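# Fasten the strap buckle around the rolled mat

## Task

Wrap the strap around the rolled-up mat and fasten its buckle, so that the strap stays closed around the mat once the robot lets go.

## Robot and tools

ROBOT AND FRAME. Two six-joint arms, left_arm and right_arm, each end in a two-finger parallel gripper. Everything is in the scene frame: origin at table-top height midway between the arms, +z up, +x out across the table, left_arm on the +y side. Camera left and right do not match the arm names. Calibrated bases: left_arm at (+0.035, +0.444, +0.013) m, quat_wxyz (+1.000, 0, 0, -0.026); right_arm at (-0.033, -0.388, +0.013) m, quat_wxyz (+1.000, 0, 0, -0.028). Printed hand positions can be off by a few cm, more when an arm reaches far.

GRIPPER GEOMETRY. Fingers point along the gripper's +z axis and close along its x axis. end_effector_position is the point between the pads; the fingertips extend 17.5 mm past it. A block protrudes about 10 cm from the wrist 3 axis toward the gripper's -y side and turns with it.

THE ROW. Every command row holds 18 numbers, always for both arms: left_arm's 6 joint targets, then its gripper position, force_limit, speed; then the same 9 for right_arm. Joint order is shoulder pan, shoulder lift, elbow, wrist 1, wrist 2, wrist 3. Joint numbers are absolute target angles in radians, as printed in Joint positions (not offsets). Ranges: elbow -3.142 to 3.142, all others -6.283 to 6.283; a target more than 0.010 rad beyond a limit, and farther out than the joint already is, gets the call refused. The three gripper numbers lie in [-1, 1]. position: +1 fully open (50 mm gap), about -0.65 pads touching, -1 closes until an object blocks. force_limit: -1 about 20 N per pad, 0 about 102 N, +1 about 185 N (actual grip up to ~15 N more). speed: -1 is 20 mm/s, 0 is 85, +1 is 150. force_limit and speed begin at +1 and only take effect with a new position (differing by 0.01 or more). To leave a gripper alone, repeat its last three numbers; a 0 is a real command. To hold a resting joint, resend its Joint targets value.

TOOLS.
execute_actions: actions is a list of actions; each action is a table of up to 15 rows, one row per 1/30 s control step, the last row held if fewer. cameras: list of names, ["all"], or []; default shows all only when actions is empty.
move: target is one row or a list of up to 15 rows (the list shares 10 s). speed in rad/s, 0.01 to 3.14, default 0.5, for the joint with farthest to go; one value or one per target. blend in rad rounds corners of a list; 0 stops at each. stop_force in N, 3 to 120, ends an arm's path on contact (use a slow speed; leave it out when backing away from something pressed). zero (default true) re-zeroes the force reference first. blocking=false returns after about 0.5 s while motion continues; a new move replaces it; not allowed with stop_force. Joints move together, so hands follow curves, and nothing avoids obstacles. The result adds a move: line: done, off_target, moving, held or fault, possibly limits=held.
wait: seconds 0 to 10; arms hold their last command, a running move keeps going.
stop: brakes the running move; fingers continue.
zoom_image: camera, region [x0, y0, x1, y1] in pixels of its newest image, at most 504 wide and 504 high.
zero_wrist_force: arm, left_arm or right_arm; subtracts the current reading.
finished_scene: scene, the current scene's integer; ends the scene irreversibly.

RESULT LINES. Joint positions, Joint velocities (rad, rad/s), Joint targets (what drives aim at now), Joint torques (include the arm's own weight; positive toward larger angle), Tool commands, end effector position/quat/velocities. object_status: 0 moving, 1 blocked while opening, 2 blocked while closing (a grip), 3 reached requested position or pads met. Opening in mm is about (250 - position_measured) x 0.202. Wrist force and Wrist torque are in the hand's own axes, with a third line for the peak since last shown; a surface push reads as force into the arm. "joint sent to its limit" means a target was clipped; "joint command not followed" means the clearance check between arms altered targets. "within noise" replaces velocities of a still arm. MOTOR HOT appears from 70 °C.

MOTION LIMITS. Each step a joint target stays within 0.651 rad of its measured angle, and hand speed is capped at 4 m/s. Motion lags commands by about 0.09 s or 0.17 to 0.22 s and may overshoot when fast. A large move may still be unfinished when the result returns.

AVOID. A contact torque at a joint's load limit (135 N m for pan, lift, elbow; 25.2 N m for each wrist) or an outside force near 150 N stops that arm for 10 s; if its grip pins it, release first. Arms are stiff: aiming even slightly past a firm contact can fault. Arms pressing or hitting each other, or one gripper squeezing the other's fingers, can fail the scene. Anything leaving the table fails the task. Avoid drops, releasing moving parts, slams and hard hits on fixed or heavy things. Holding loads, stretching out or pushing unreachable poses heats motors; at 85 °C the arm brakes for 30 to 60 s. Loose objects may occasionally get nudged by outside pushes.

CAMERAS. cam_high, cam_low, cam_front, cam_over, cam_left_wrist, cam_right_wrist, each 896x504.

Each tool is called as name([rows], argument=value, ...), one row to a line, values as JSON.

## Session

execute_actions(actions=[])

Scene clock: 0.00 s.
left_arm: end_effector_position=(+0.8428, +0.2902, +0.1138) position_measured=3 object_status=3 end_effector_quat_wxyz=(+0.025, +0.985, +0.112, +0.126) | right_arm: end_effector_position=(+0.5677, -0.4365, +0.3374) position_measured=3 object_status=3 end_effector_quat_wxyz=(+0.049, +0.980, -0.079, +0.176)
Joint positions: left_arm=[-0.322 -0.834 1.227 -2.21 -1.497 0.98] | right_arm=[3.428 -1.6 -1.673 -1.127 1.371 1.929]
Joint velocities: within noise
Joint torques (N m): no reading
Motor temperatures (°C): left_arm=[29 37 36 34 39 35] | right_arm=[44 40 26 30 49 43]
Wrist force (N): no reading
Wrist torque (N m): no reading
Wrist force, peak (N): no reading
Joint targets: left_arm=[-0.322 -0.834 1.227 -2.210 -1.497 0.980] | right_arm=[3.428 -1.600 -1.673 -1.127 1.371 1.929]
Tool commands: left_gripper/position=+1.0 left_gripper/force_limit=+1.0 left_gripper/speed=+1.0 right_gripper/position=+1.0 right_gripper/force_limit=+1.0 right_gripper/speed=+1.0

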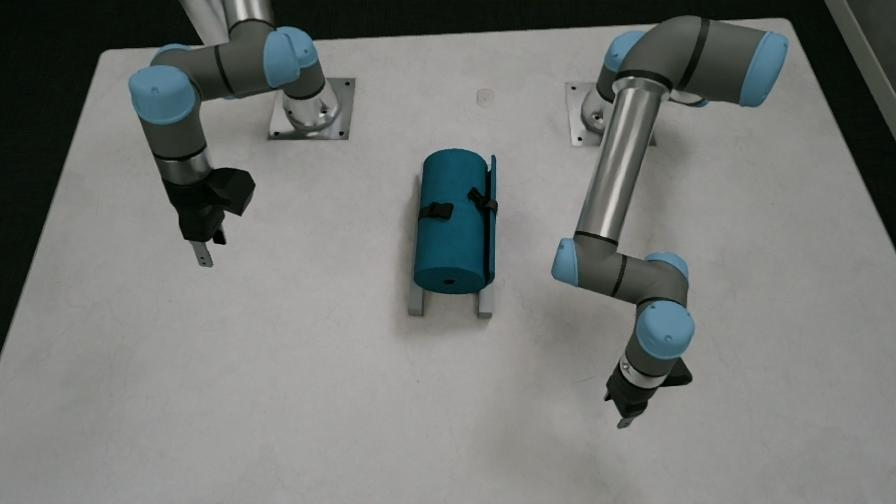

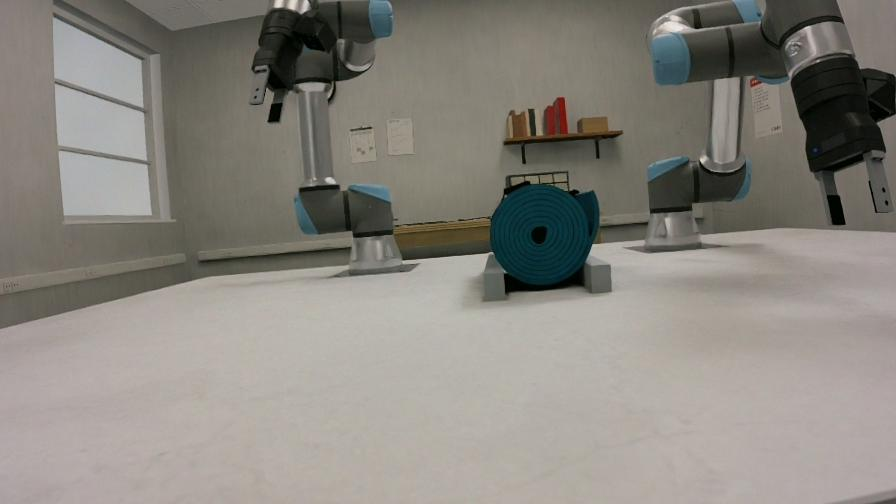

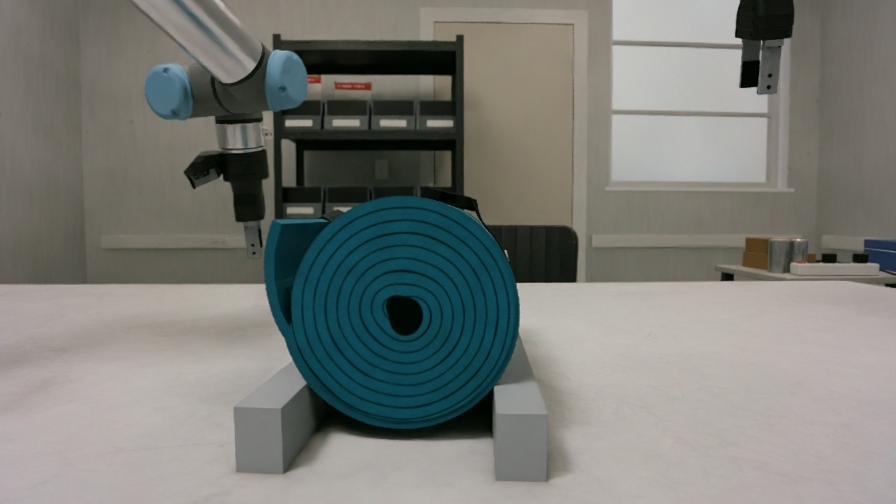

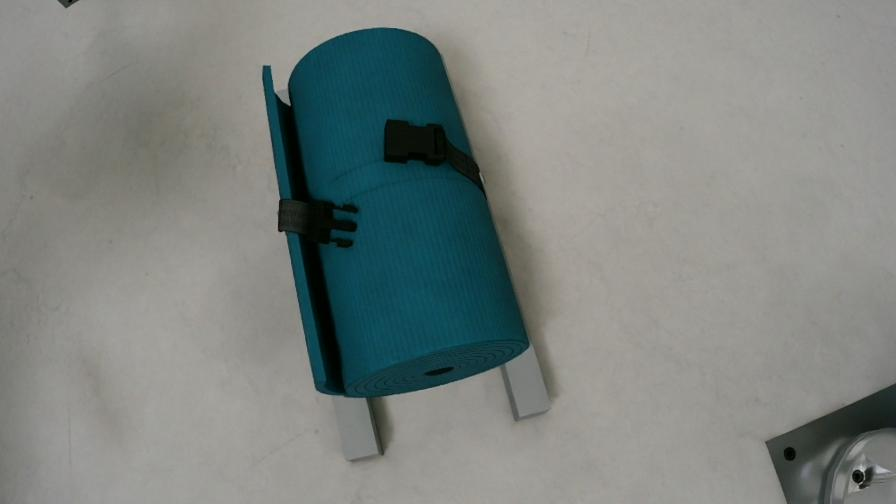

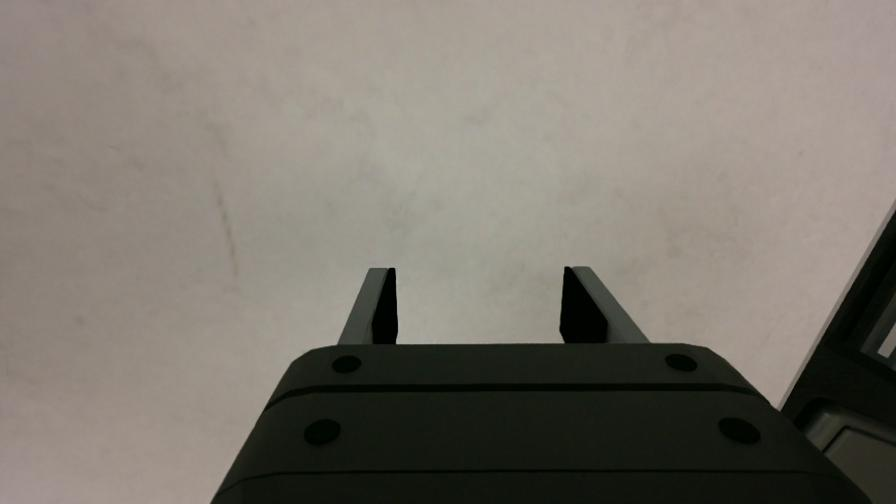

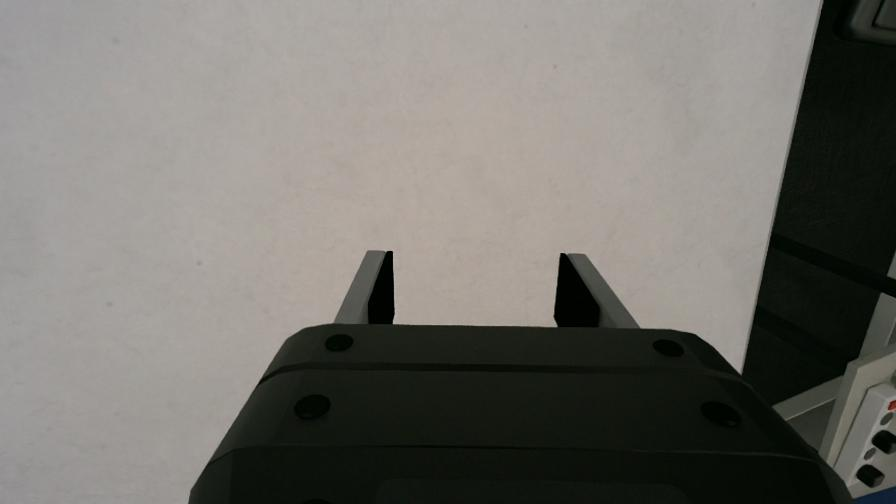

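zoom_image(camera="cam_over", region=[240, 80, 500, 270])

zoom_image(camera="cam_high", region=[380, 130, 530, 330])

zoom_image(camera="cam_front", region=[230, 170, 550, 350])

zoom_image(camera="cam_low", region=[470, 160, 630, 310])

Scaled by 1.938.

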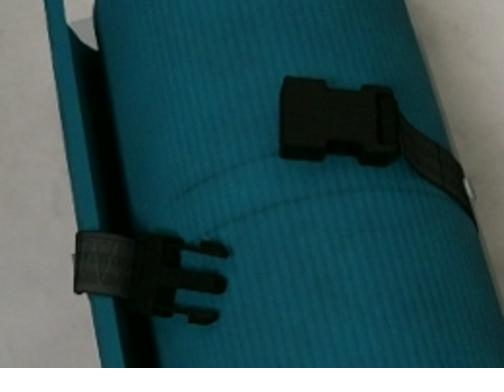

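Scaled by 2.520.

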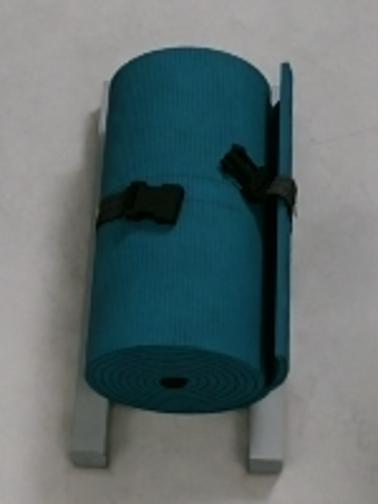

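Scaled by 1.575.

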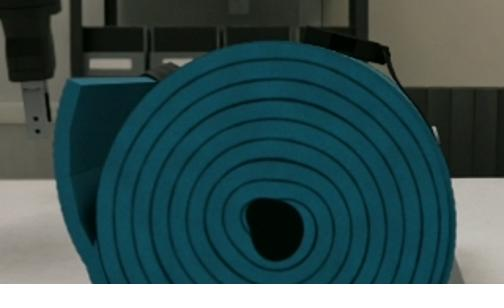

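Scaled by 3.150.

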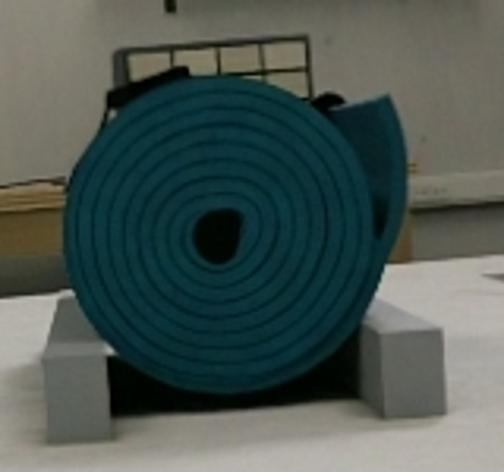

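move(target=[-0.6853, -1.5884, 1.4384, -1.4208, -1.5708, 0.8335, 1, 1, 1, 3.999, -1.8561, -1.0388, -1.8175, 1.5708, -0.7698, 1, 1, 1], speed=1.0, cameras=["all"])

Scene clock: 125.33 s.
left_arm: end_effector_position=(+0.4802, +0.2196, +0.3996) position_measured=3 object_status=3 end_effector_quat_wxyz=(+0.000, +1.000, +0.000, +0.000) | right_arm: end_effector_position=(+0.4798, -0.0500, +0.4197) position_measured=3 object_status=3 end_effector_quat_wxyz=(+0.000, +0.000, +1.000, +0.000)
Joint positions: left_arm=[-0.685 -1.588 1.438 -1.421 -1.571 0.833] | right_arm=[3.999 -1.856 -1.039 -1.817 1.571 -0.77]
Joint torques (N m): left_arm=[10.08 -21.53 -31.83 -4.94 1.72 2.16] | right_arm=[-4.42 46.75 14.92 3.73 -2.74 -0.81]
Wrist force (N): left_arm=[-0.1 0.5 0.2] | right_arm=[0.1 0.3 -0.7]
Wrist torque (N m): left_arm=[0.10 0.01 0.06] | right_arm=[0.08 -0.11 0.15]
Wrist force, peak (N): left_arm=[0.6 -0.9 1.4] | right_arm=[0.5 1.7 -0.8]
Joint targets: left_arm=[-0.685 -1.588 1.438 -1.421 -1.571 0.834] | right_arm=[3.999 -1.856 -1.039 -1.817 1.571 -0.770]
move: done

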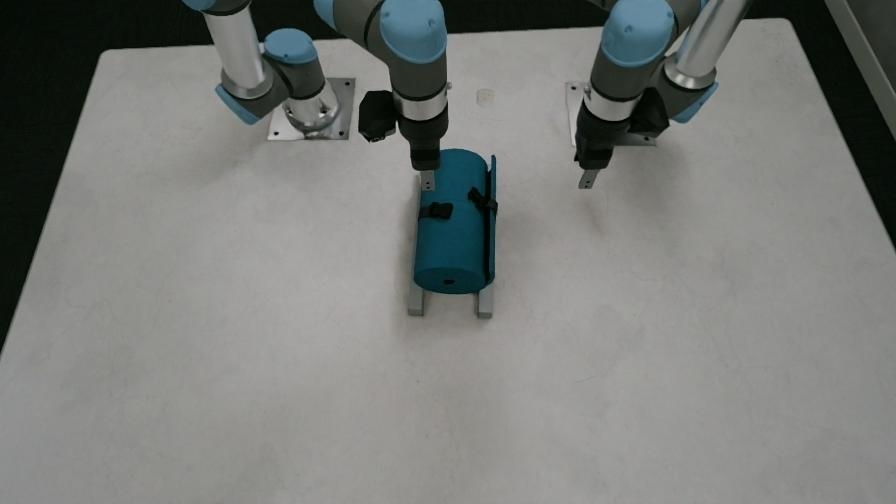

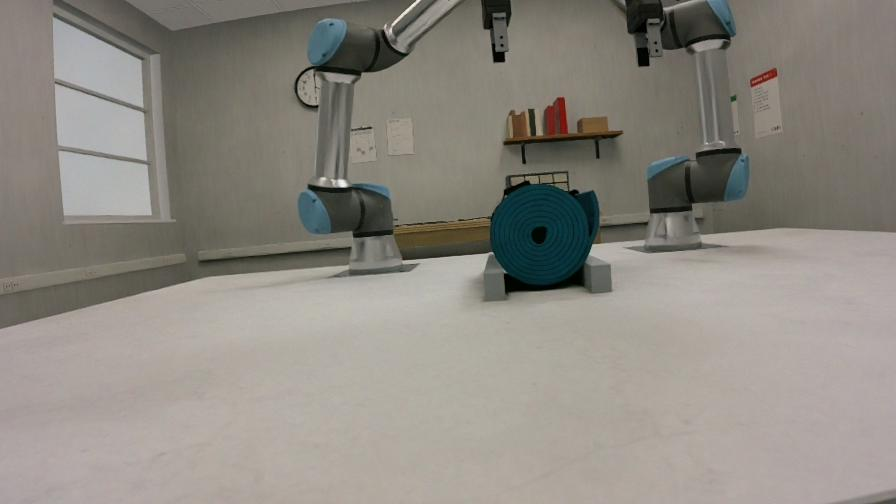

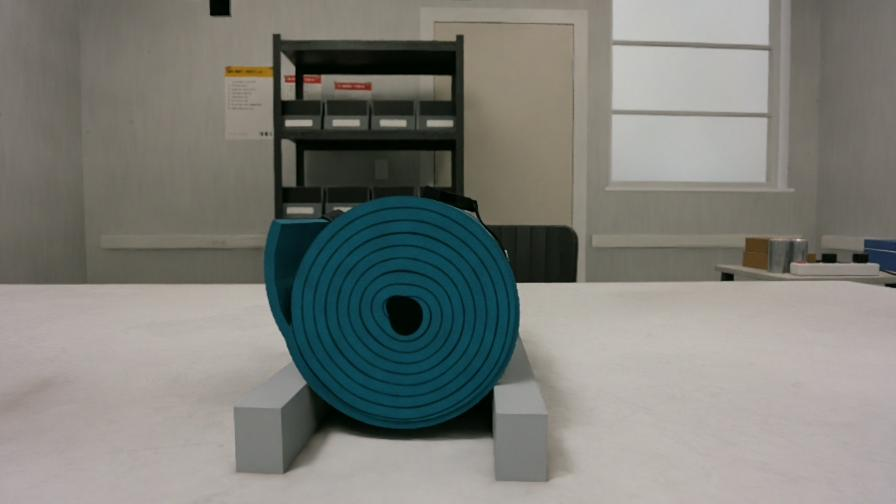

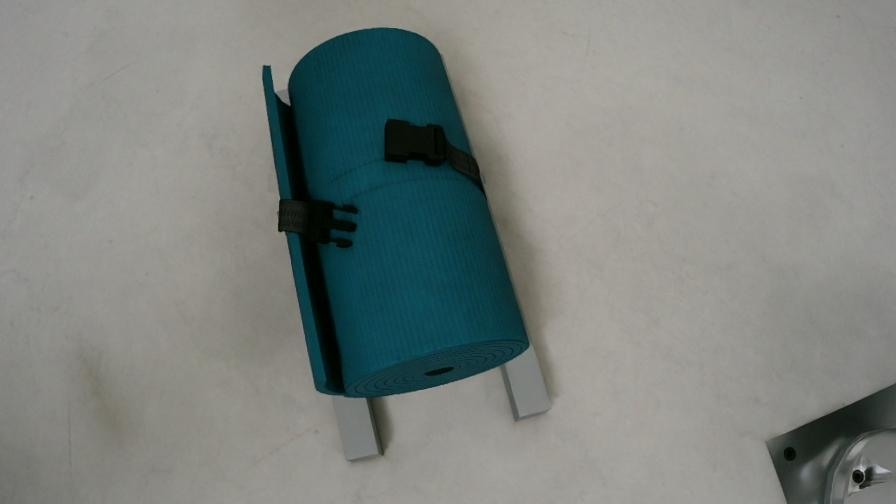

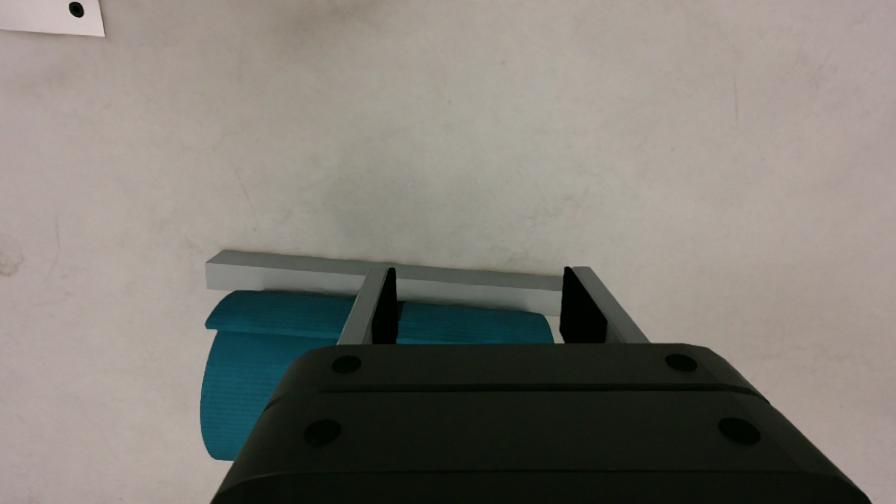

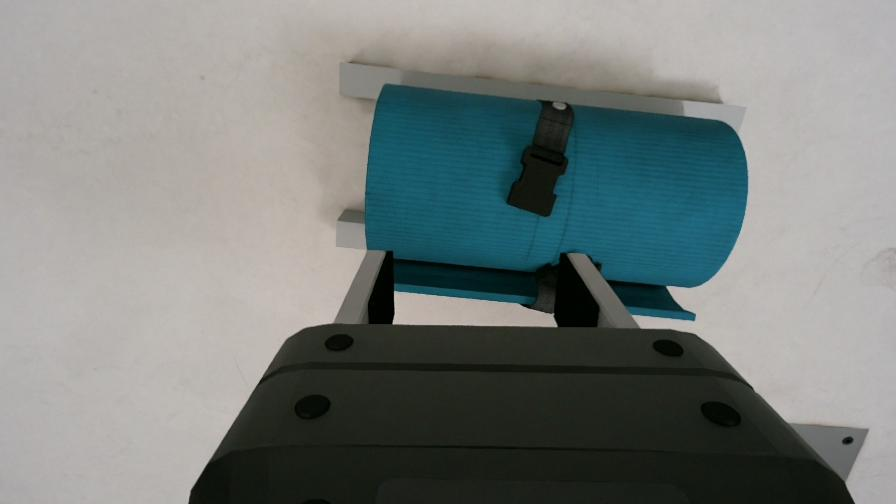

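zoom_image(camera="cam_right_wrist", region=[320, 220, 660, 350])

zoom_image(camera="cam_right_wrist", region=[460, 80, 660, 330])

zoom_image(camera="cam_right_wrist", region=[320, 40, 770, 340])

zoom_image(camera="cam_over", region=[260, 100, 420, 260])

Scaled by 1.482.

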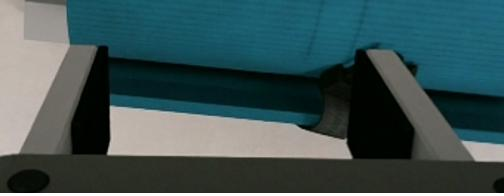

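Scaled by 2.016.

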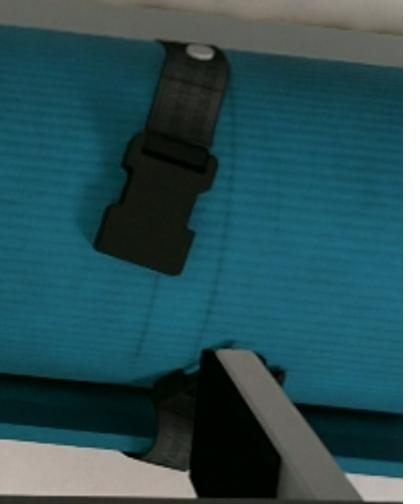

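Scaled by 1.120.

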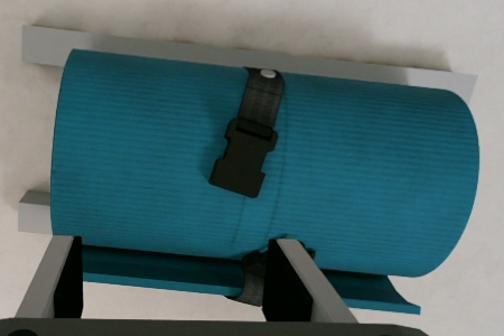

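Scaled by 3.150.

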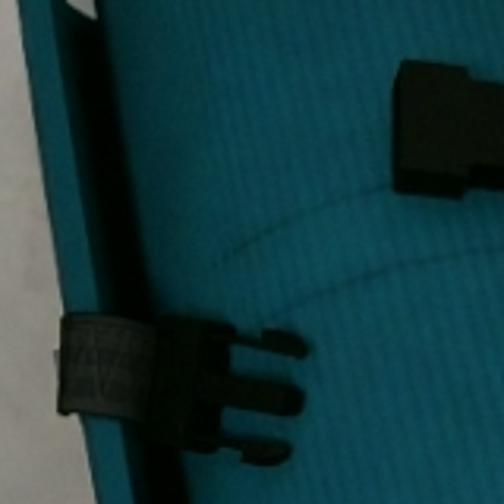

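move(target=[-0.8669, -1.5283, 1.4798, -1.5223, -1.5708, 0.6519, 1, 1, 1, 3.9274, -1.8180, -1.3195, -1.5749, 1.5708, -0.8408, 1, 1, 1], speed=0.7, cameras=["cam_over", "cam_left_wrist", "cam_right_wrist", "cam_high"])

Scene clock: 197.77 s.
left_arm: end_effector_position=(+0.4504, +0.1196, +0.3597) position_measured=3 object_status=3 end_effector_quat_wxyz=(+0.000, +1.000, +0.000, +0.000) | right_arm: end_effector_position=(+0.4998, -0.0901, +0.3300) position_measured=3 object_status=3 end_effector_quat_wxyz=(+0.000, +0.000, +1.000, +0.000)
Joint positions: left_arm=[-0.867 -1.528 1.48 -1.522 -1.571 0.652] | right_arm=[3.927 -1.818 -1.319 -1.575 1.571 -0.841]
Joint torques (N m): left_arm=[-4.4 -36.54 -32.83 -1.02 -1.27 0.54] | right_arm=[2.61 26.08 16.59 4.54 -2.14 1.26]
Wrist force (N): left_arm=[0.0 0.3 0.2] | right_arm=[-0.1 0.6 -0.3]
Wrist torque (N m): left_arm=[0.06 -0.03 -0.07] | right_arm=[0.12 -0.08 0.16]
Wrist force, peak (N): left_arm=[-1.4 3.4 1.3] | right_arm=[0.6 1.6 -3.1]
Joint targets: left_arm=[-0.867 -1.528 1.480 -1.522 -1.571 0.652] | right_arm=[3.927 -1.818 -1.320 -1.575 1.571 -0.841]
move: done
Images, in order (width x height): cam_high 896x504, cam_over 896x504, cam_left_wrist 896x504, cam_right_wrist 896x504.

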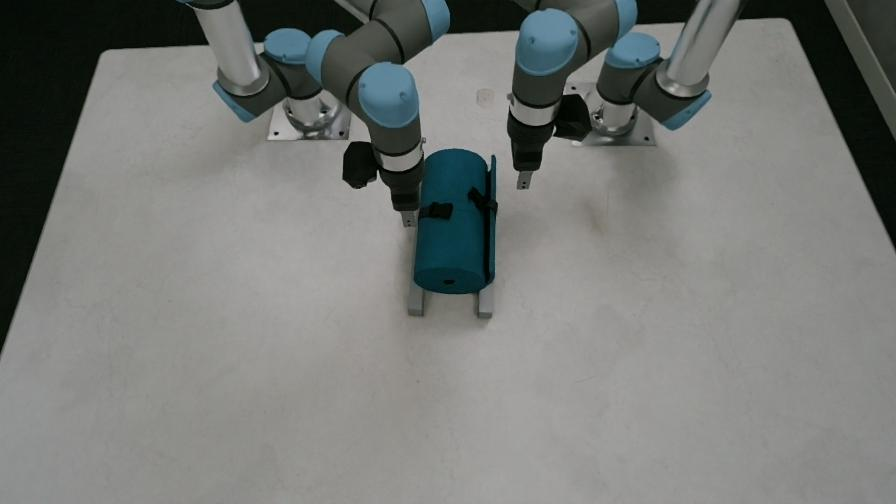

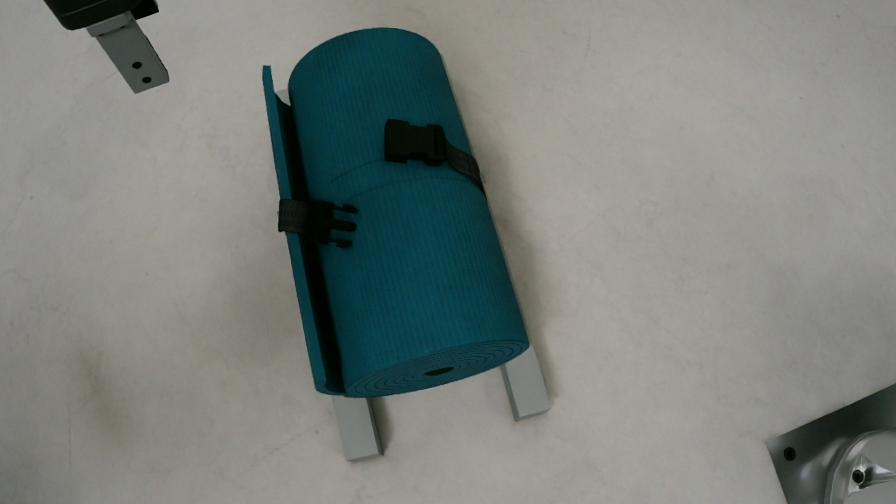

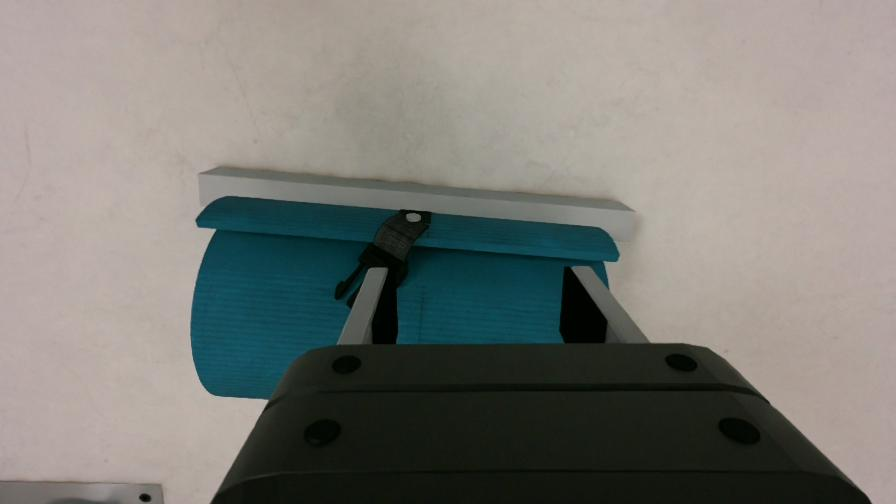

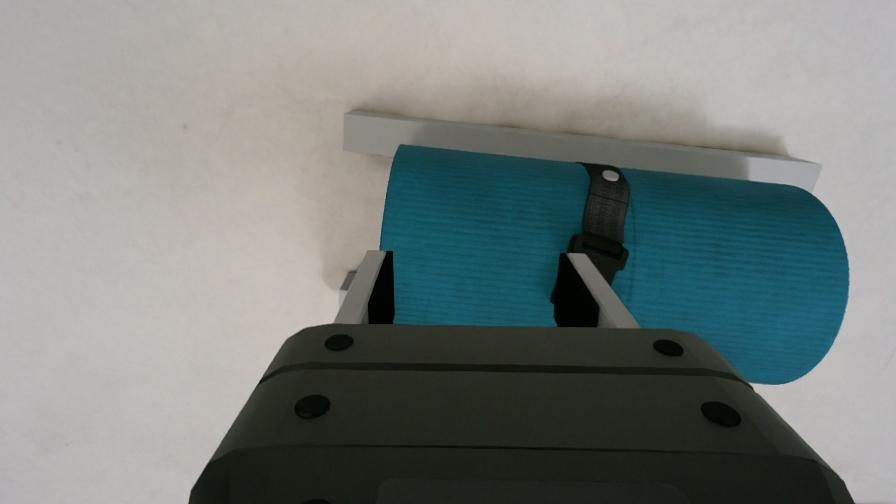

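zoom_image(camera="cam_left_wrist", region=[320, 190, 480, 350])

zoom_image(camera="cam_right_wrist", region=[520, 150, 680, 310])

Scaled by 3.150.

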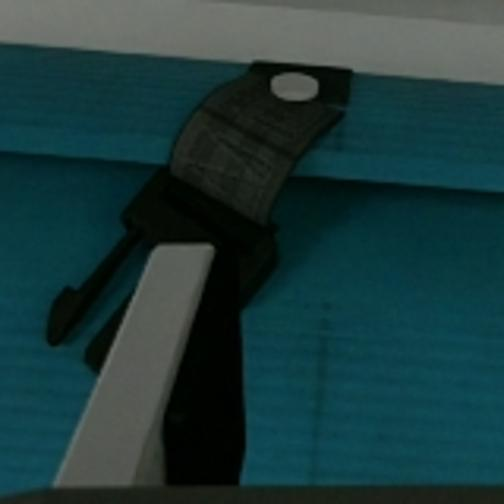

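Scaled by 3.150.

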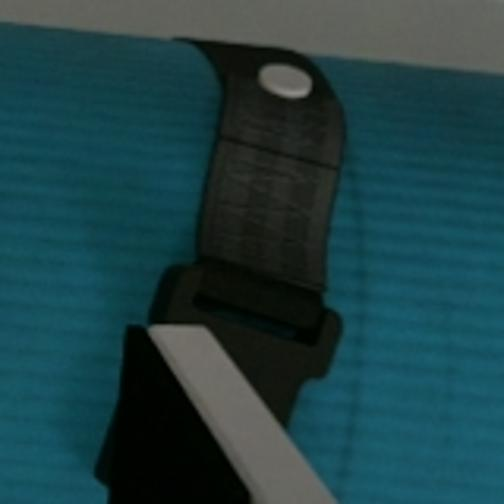

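move(target=[-0.9763, -1.6213, 1.6489, -1.5984, -1.5708, 0.5425, 1, 1, 1, 3.8653, -1.4918, -2.2175, -0.3923, 1.9336, -0.4694, 1, 1, 1], speed=0.8, cameras=["cam_over", "cam_left_wrist", "cam_right_wrist", "cam_front", "cam_high"])

zoom_image(camera="cam_left_wrist", region=[380, 200, 580, 350])

zoom_image(camera="cam_right_wrist", region=[360, 150, 600, 330])

zoom_image(camera="cam_front", region=[250, 150, 550, 330])

Scene clock: 281.77 s.
left_arm: end_effector_position=(+0.3922, +0.1097, +0.3298) position_measured=3 object_status=3 end_effector_quat_wxyz=(+0.000, +1.000, +0.000, +0.000) | right_arm: end_effector_position=(+0.3990, -0.0999, +0.2468) position_measured=3 object_status=3 end_effector_quat_wxyz=(+0.054, +0.149, +0.928, +0.338)
Joint positions: left_arm=[-0.976 -1.621 1.649 -1.599 -1.571 0.542] | right_arm=[3.865 -1.492 -2.217 -0.393 1.934 -0.469]
Joint torques (N m): left_arm=[9.65 -16.93 -32.67 -0.53 -1.53 2.44] | right_arm=[6.17 9.48 15.75 5.17 -1.64 -0.44]
Wrist force (N): left_arm=[-0.3 0.7 0.2] | right_arm=[-1.0 0.1 0.3]
Wrist torque (N m): left_arm=[0.13 0.03 0.04] | right_arm=[-0.02 0.23 -0.18]
Wrist force, peak (N): left_arm=[-0.7 0.6 0.5] | right_arm=[-0.3 1.3 -1.5]
Joint targets: left_arm=[-0.976 -1.621 1.649 -1.598 -1.571 0.542] | right_arm=[3.865 -1.492 -2.217 -0.392 1.934 -0.469]
move: done
Images, in order (width x height): cam_high 896x504, cam_front 896x504, cam_over 896x504, cam_left_wrist 896x504, cam_right_wrist 896x504.

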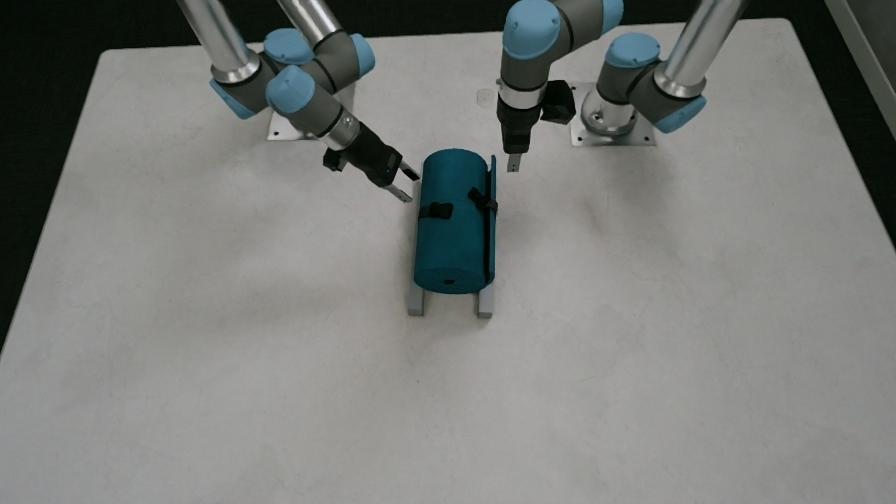

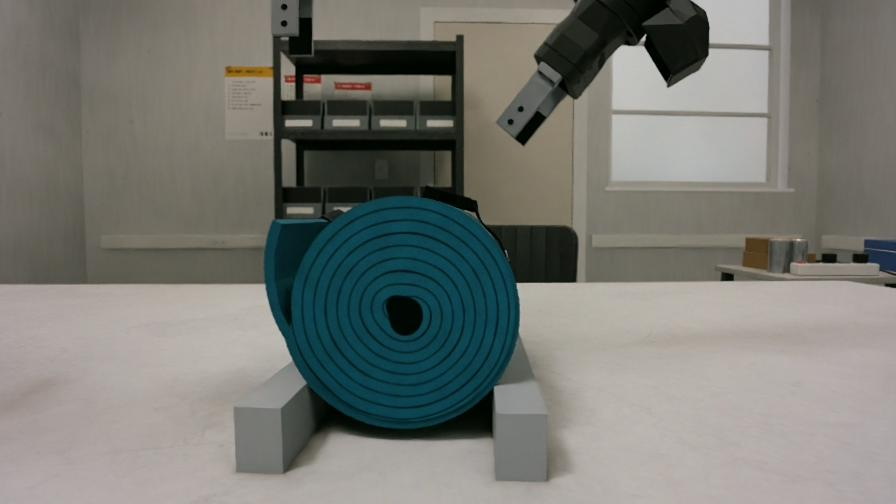

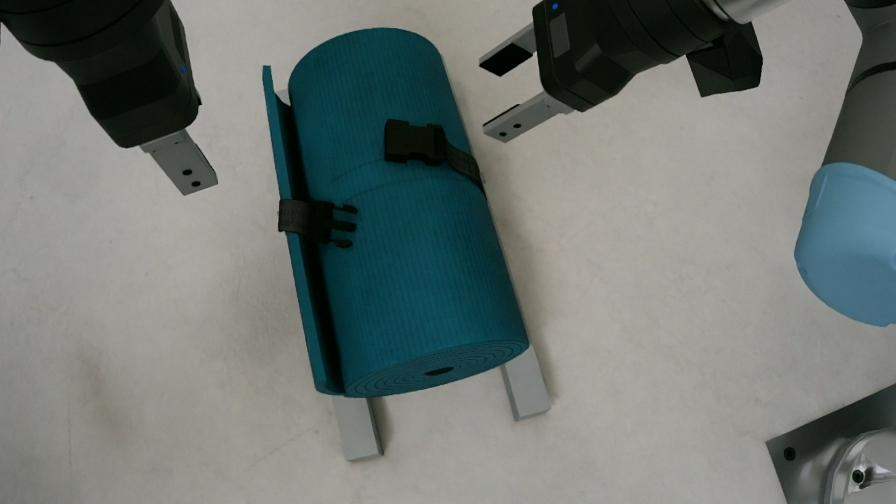

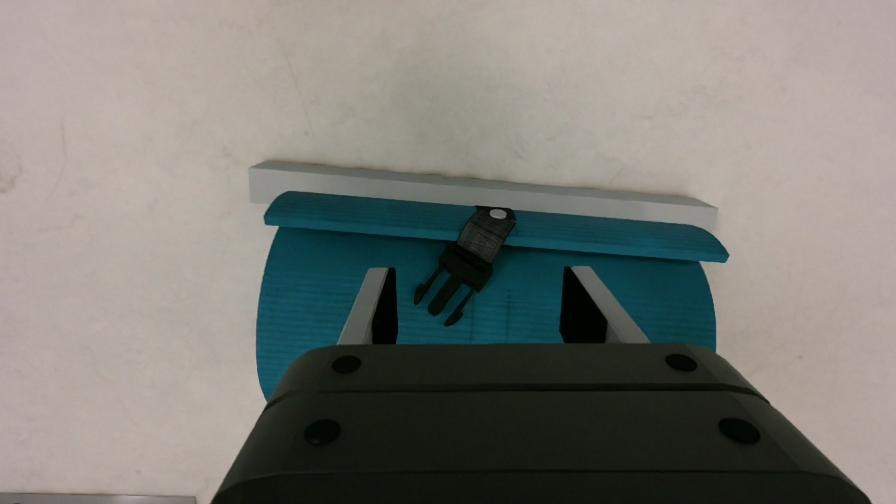

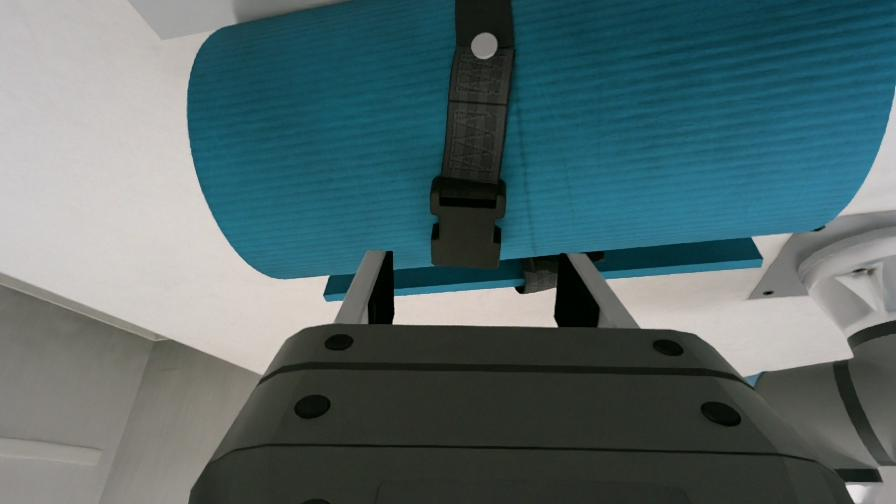

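Scaled by 2.520.

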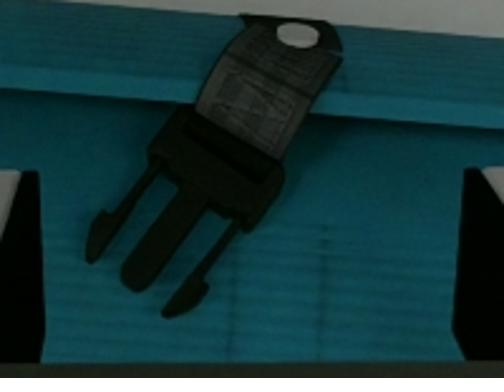

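Scaled by 2.100.

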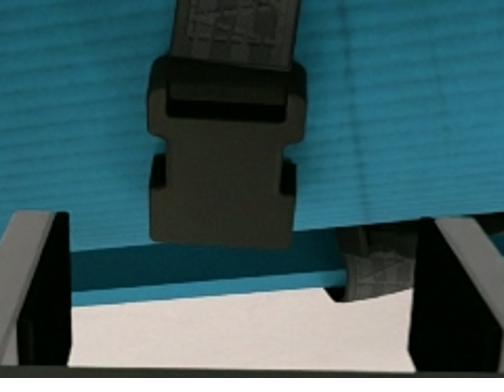

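Scaled by 1.680.

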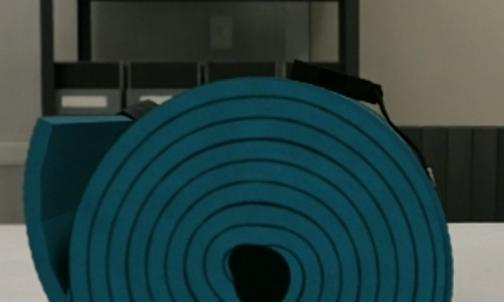

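zoom_image(camera="cam_front", region=[250, 180, 350, 360])

zoom_image(camera="cam_front", region=[310, 180, 530, 280])

Scaled by 2.800.

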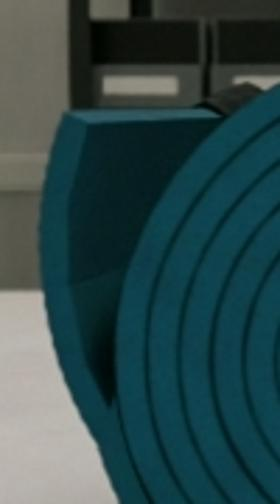

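Scaled by 2.291.

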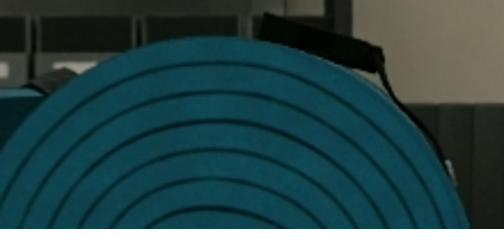

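move(target=[-0.7091, -1.4628, 1.9023, -2.1063, -2.0870, 1.3776, 0.8, 1, 1, 3.8653, -1.4918, -2.2175, -0.3923, 1.9336, -0.4694, 1, 1, 1], speed=0.6, cameras=["cam_over", "cam_left_wrist", "cam_front", "cam_low"])

zoom_image(camera="cam_left_wrist", region=[350, 120, 610, 350])

Scene clock: 524.57 s.
left_arm: end_effector_position=(+0.4167, +0.0879, +0.2160) position_measured=32 object_status=3 end_effector_quat_wxyz=(+0.248, +0.924, -0.282, -0.076) | right_arm: end_effector_position=(+0.3990, -0.0999, +0.2467) position_measured=3 object_status=3 end_effector_quat_wxyz=(+0.054, +0.149, +0.928, +0.338)
Joint positions: left_arm=[-0.709 -1.463 1.902 -2.106 -2.087 1.377] | right_arm=[3.865 -1.492 -2.218 -0.392 1.934 -0.469]
Joint torques (N m): left_arm=[-4.65 -39.46 -26.49 -2.87 -2.08 1.89] | right_arm=[6 8.14 12.24 5.1 1.31 0.94]
Wrist force (N): left_arm=[-0.3 -1.0 1.1] | right_arm=[-1.0 -0.1 0.6]
Wrist torque (N m): left_arm=[-0.13 0.08 -0.05] | right_arm=[-0.04 0.24 -0.19]
Wrist force, peak (N): left_arm=[-0.1 -2.3 1.6] | right_arm=[-1.3 -0.1 0.4]
Joint targets: left_arm=[-0.709 -1.463 1.902 -2.106 -2.087 1.378] | right_arm=[3.865 -1.492 -2.217 -0.392 1.934 -0.469]
move: done
Images, in order (width x height): cam_low 896x504, cam_front 896x504, cam_over 896x504, cam_left_wrist 896x504.

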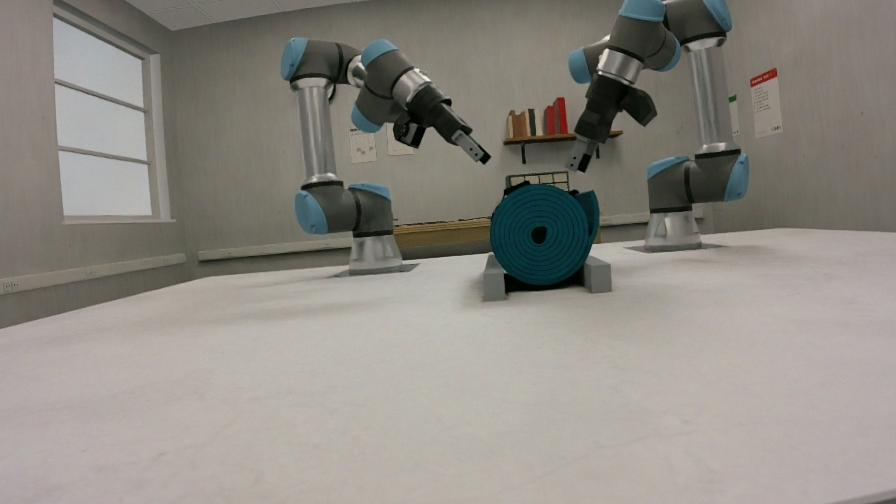

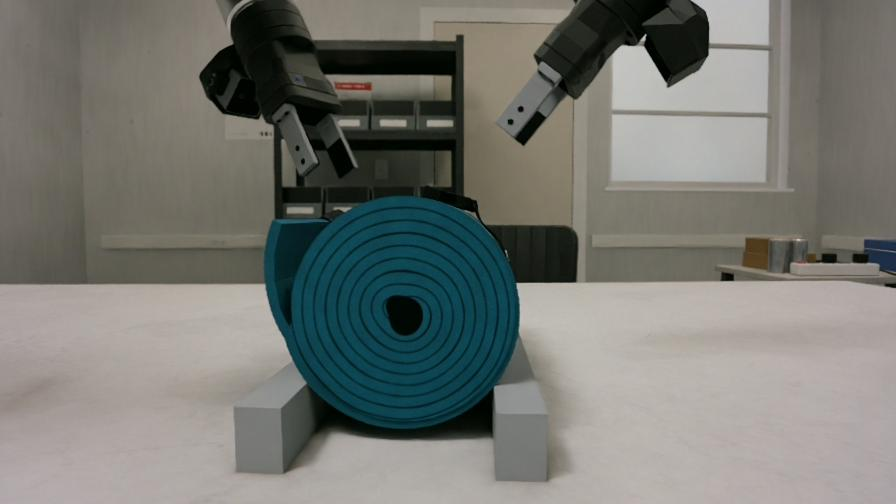

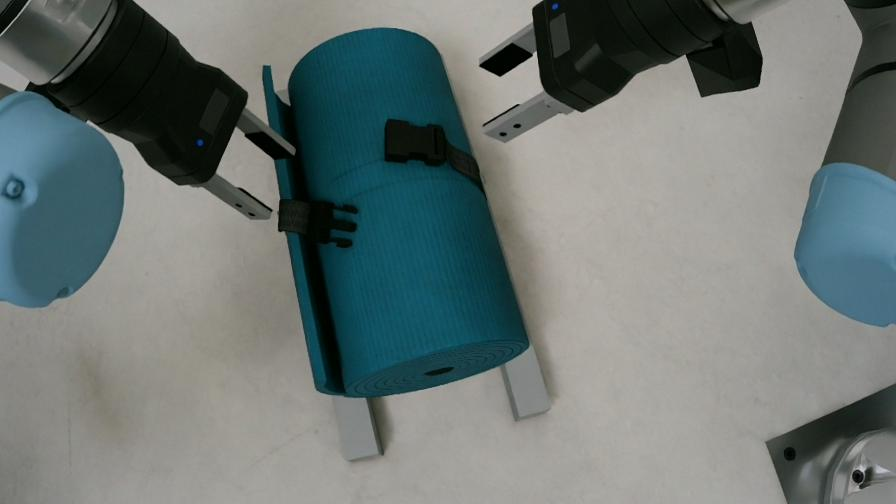

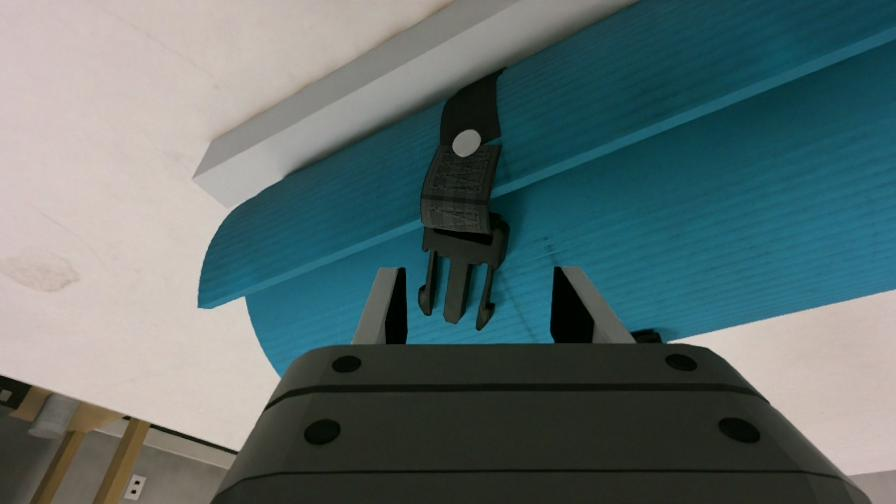

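Scaled by 1.938.

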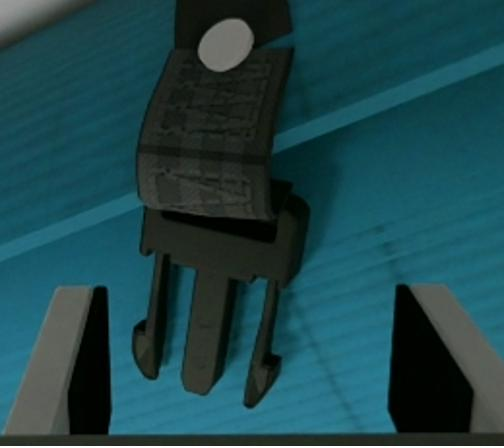

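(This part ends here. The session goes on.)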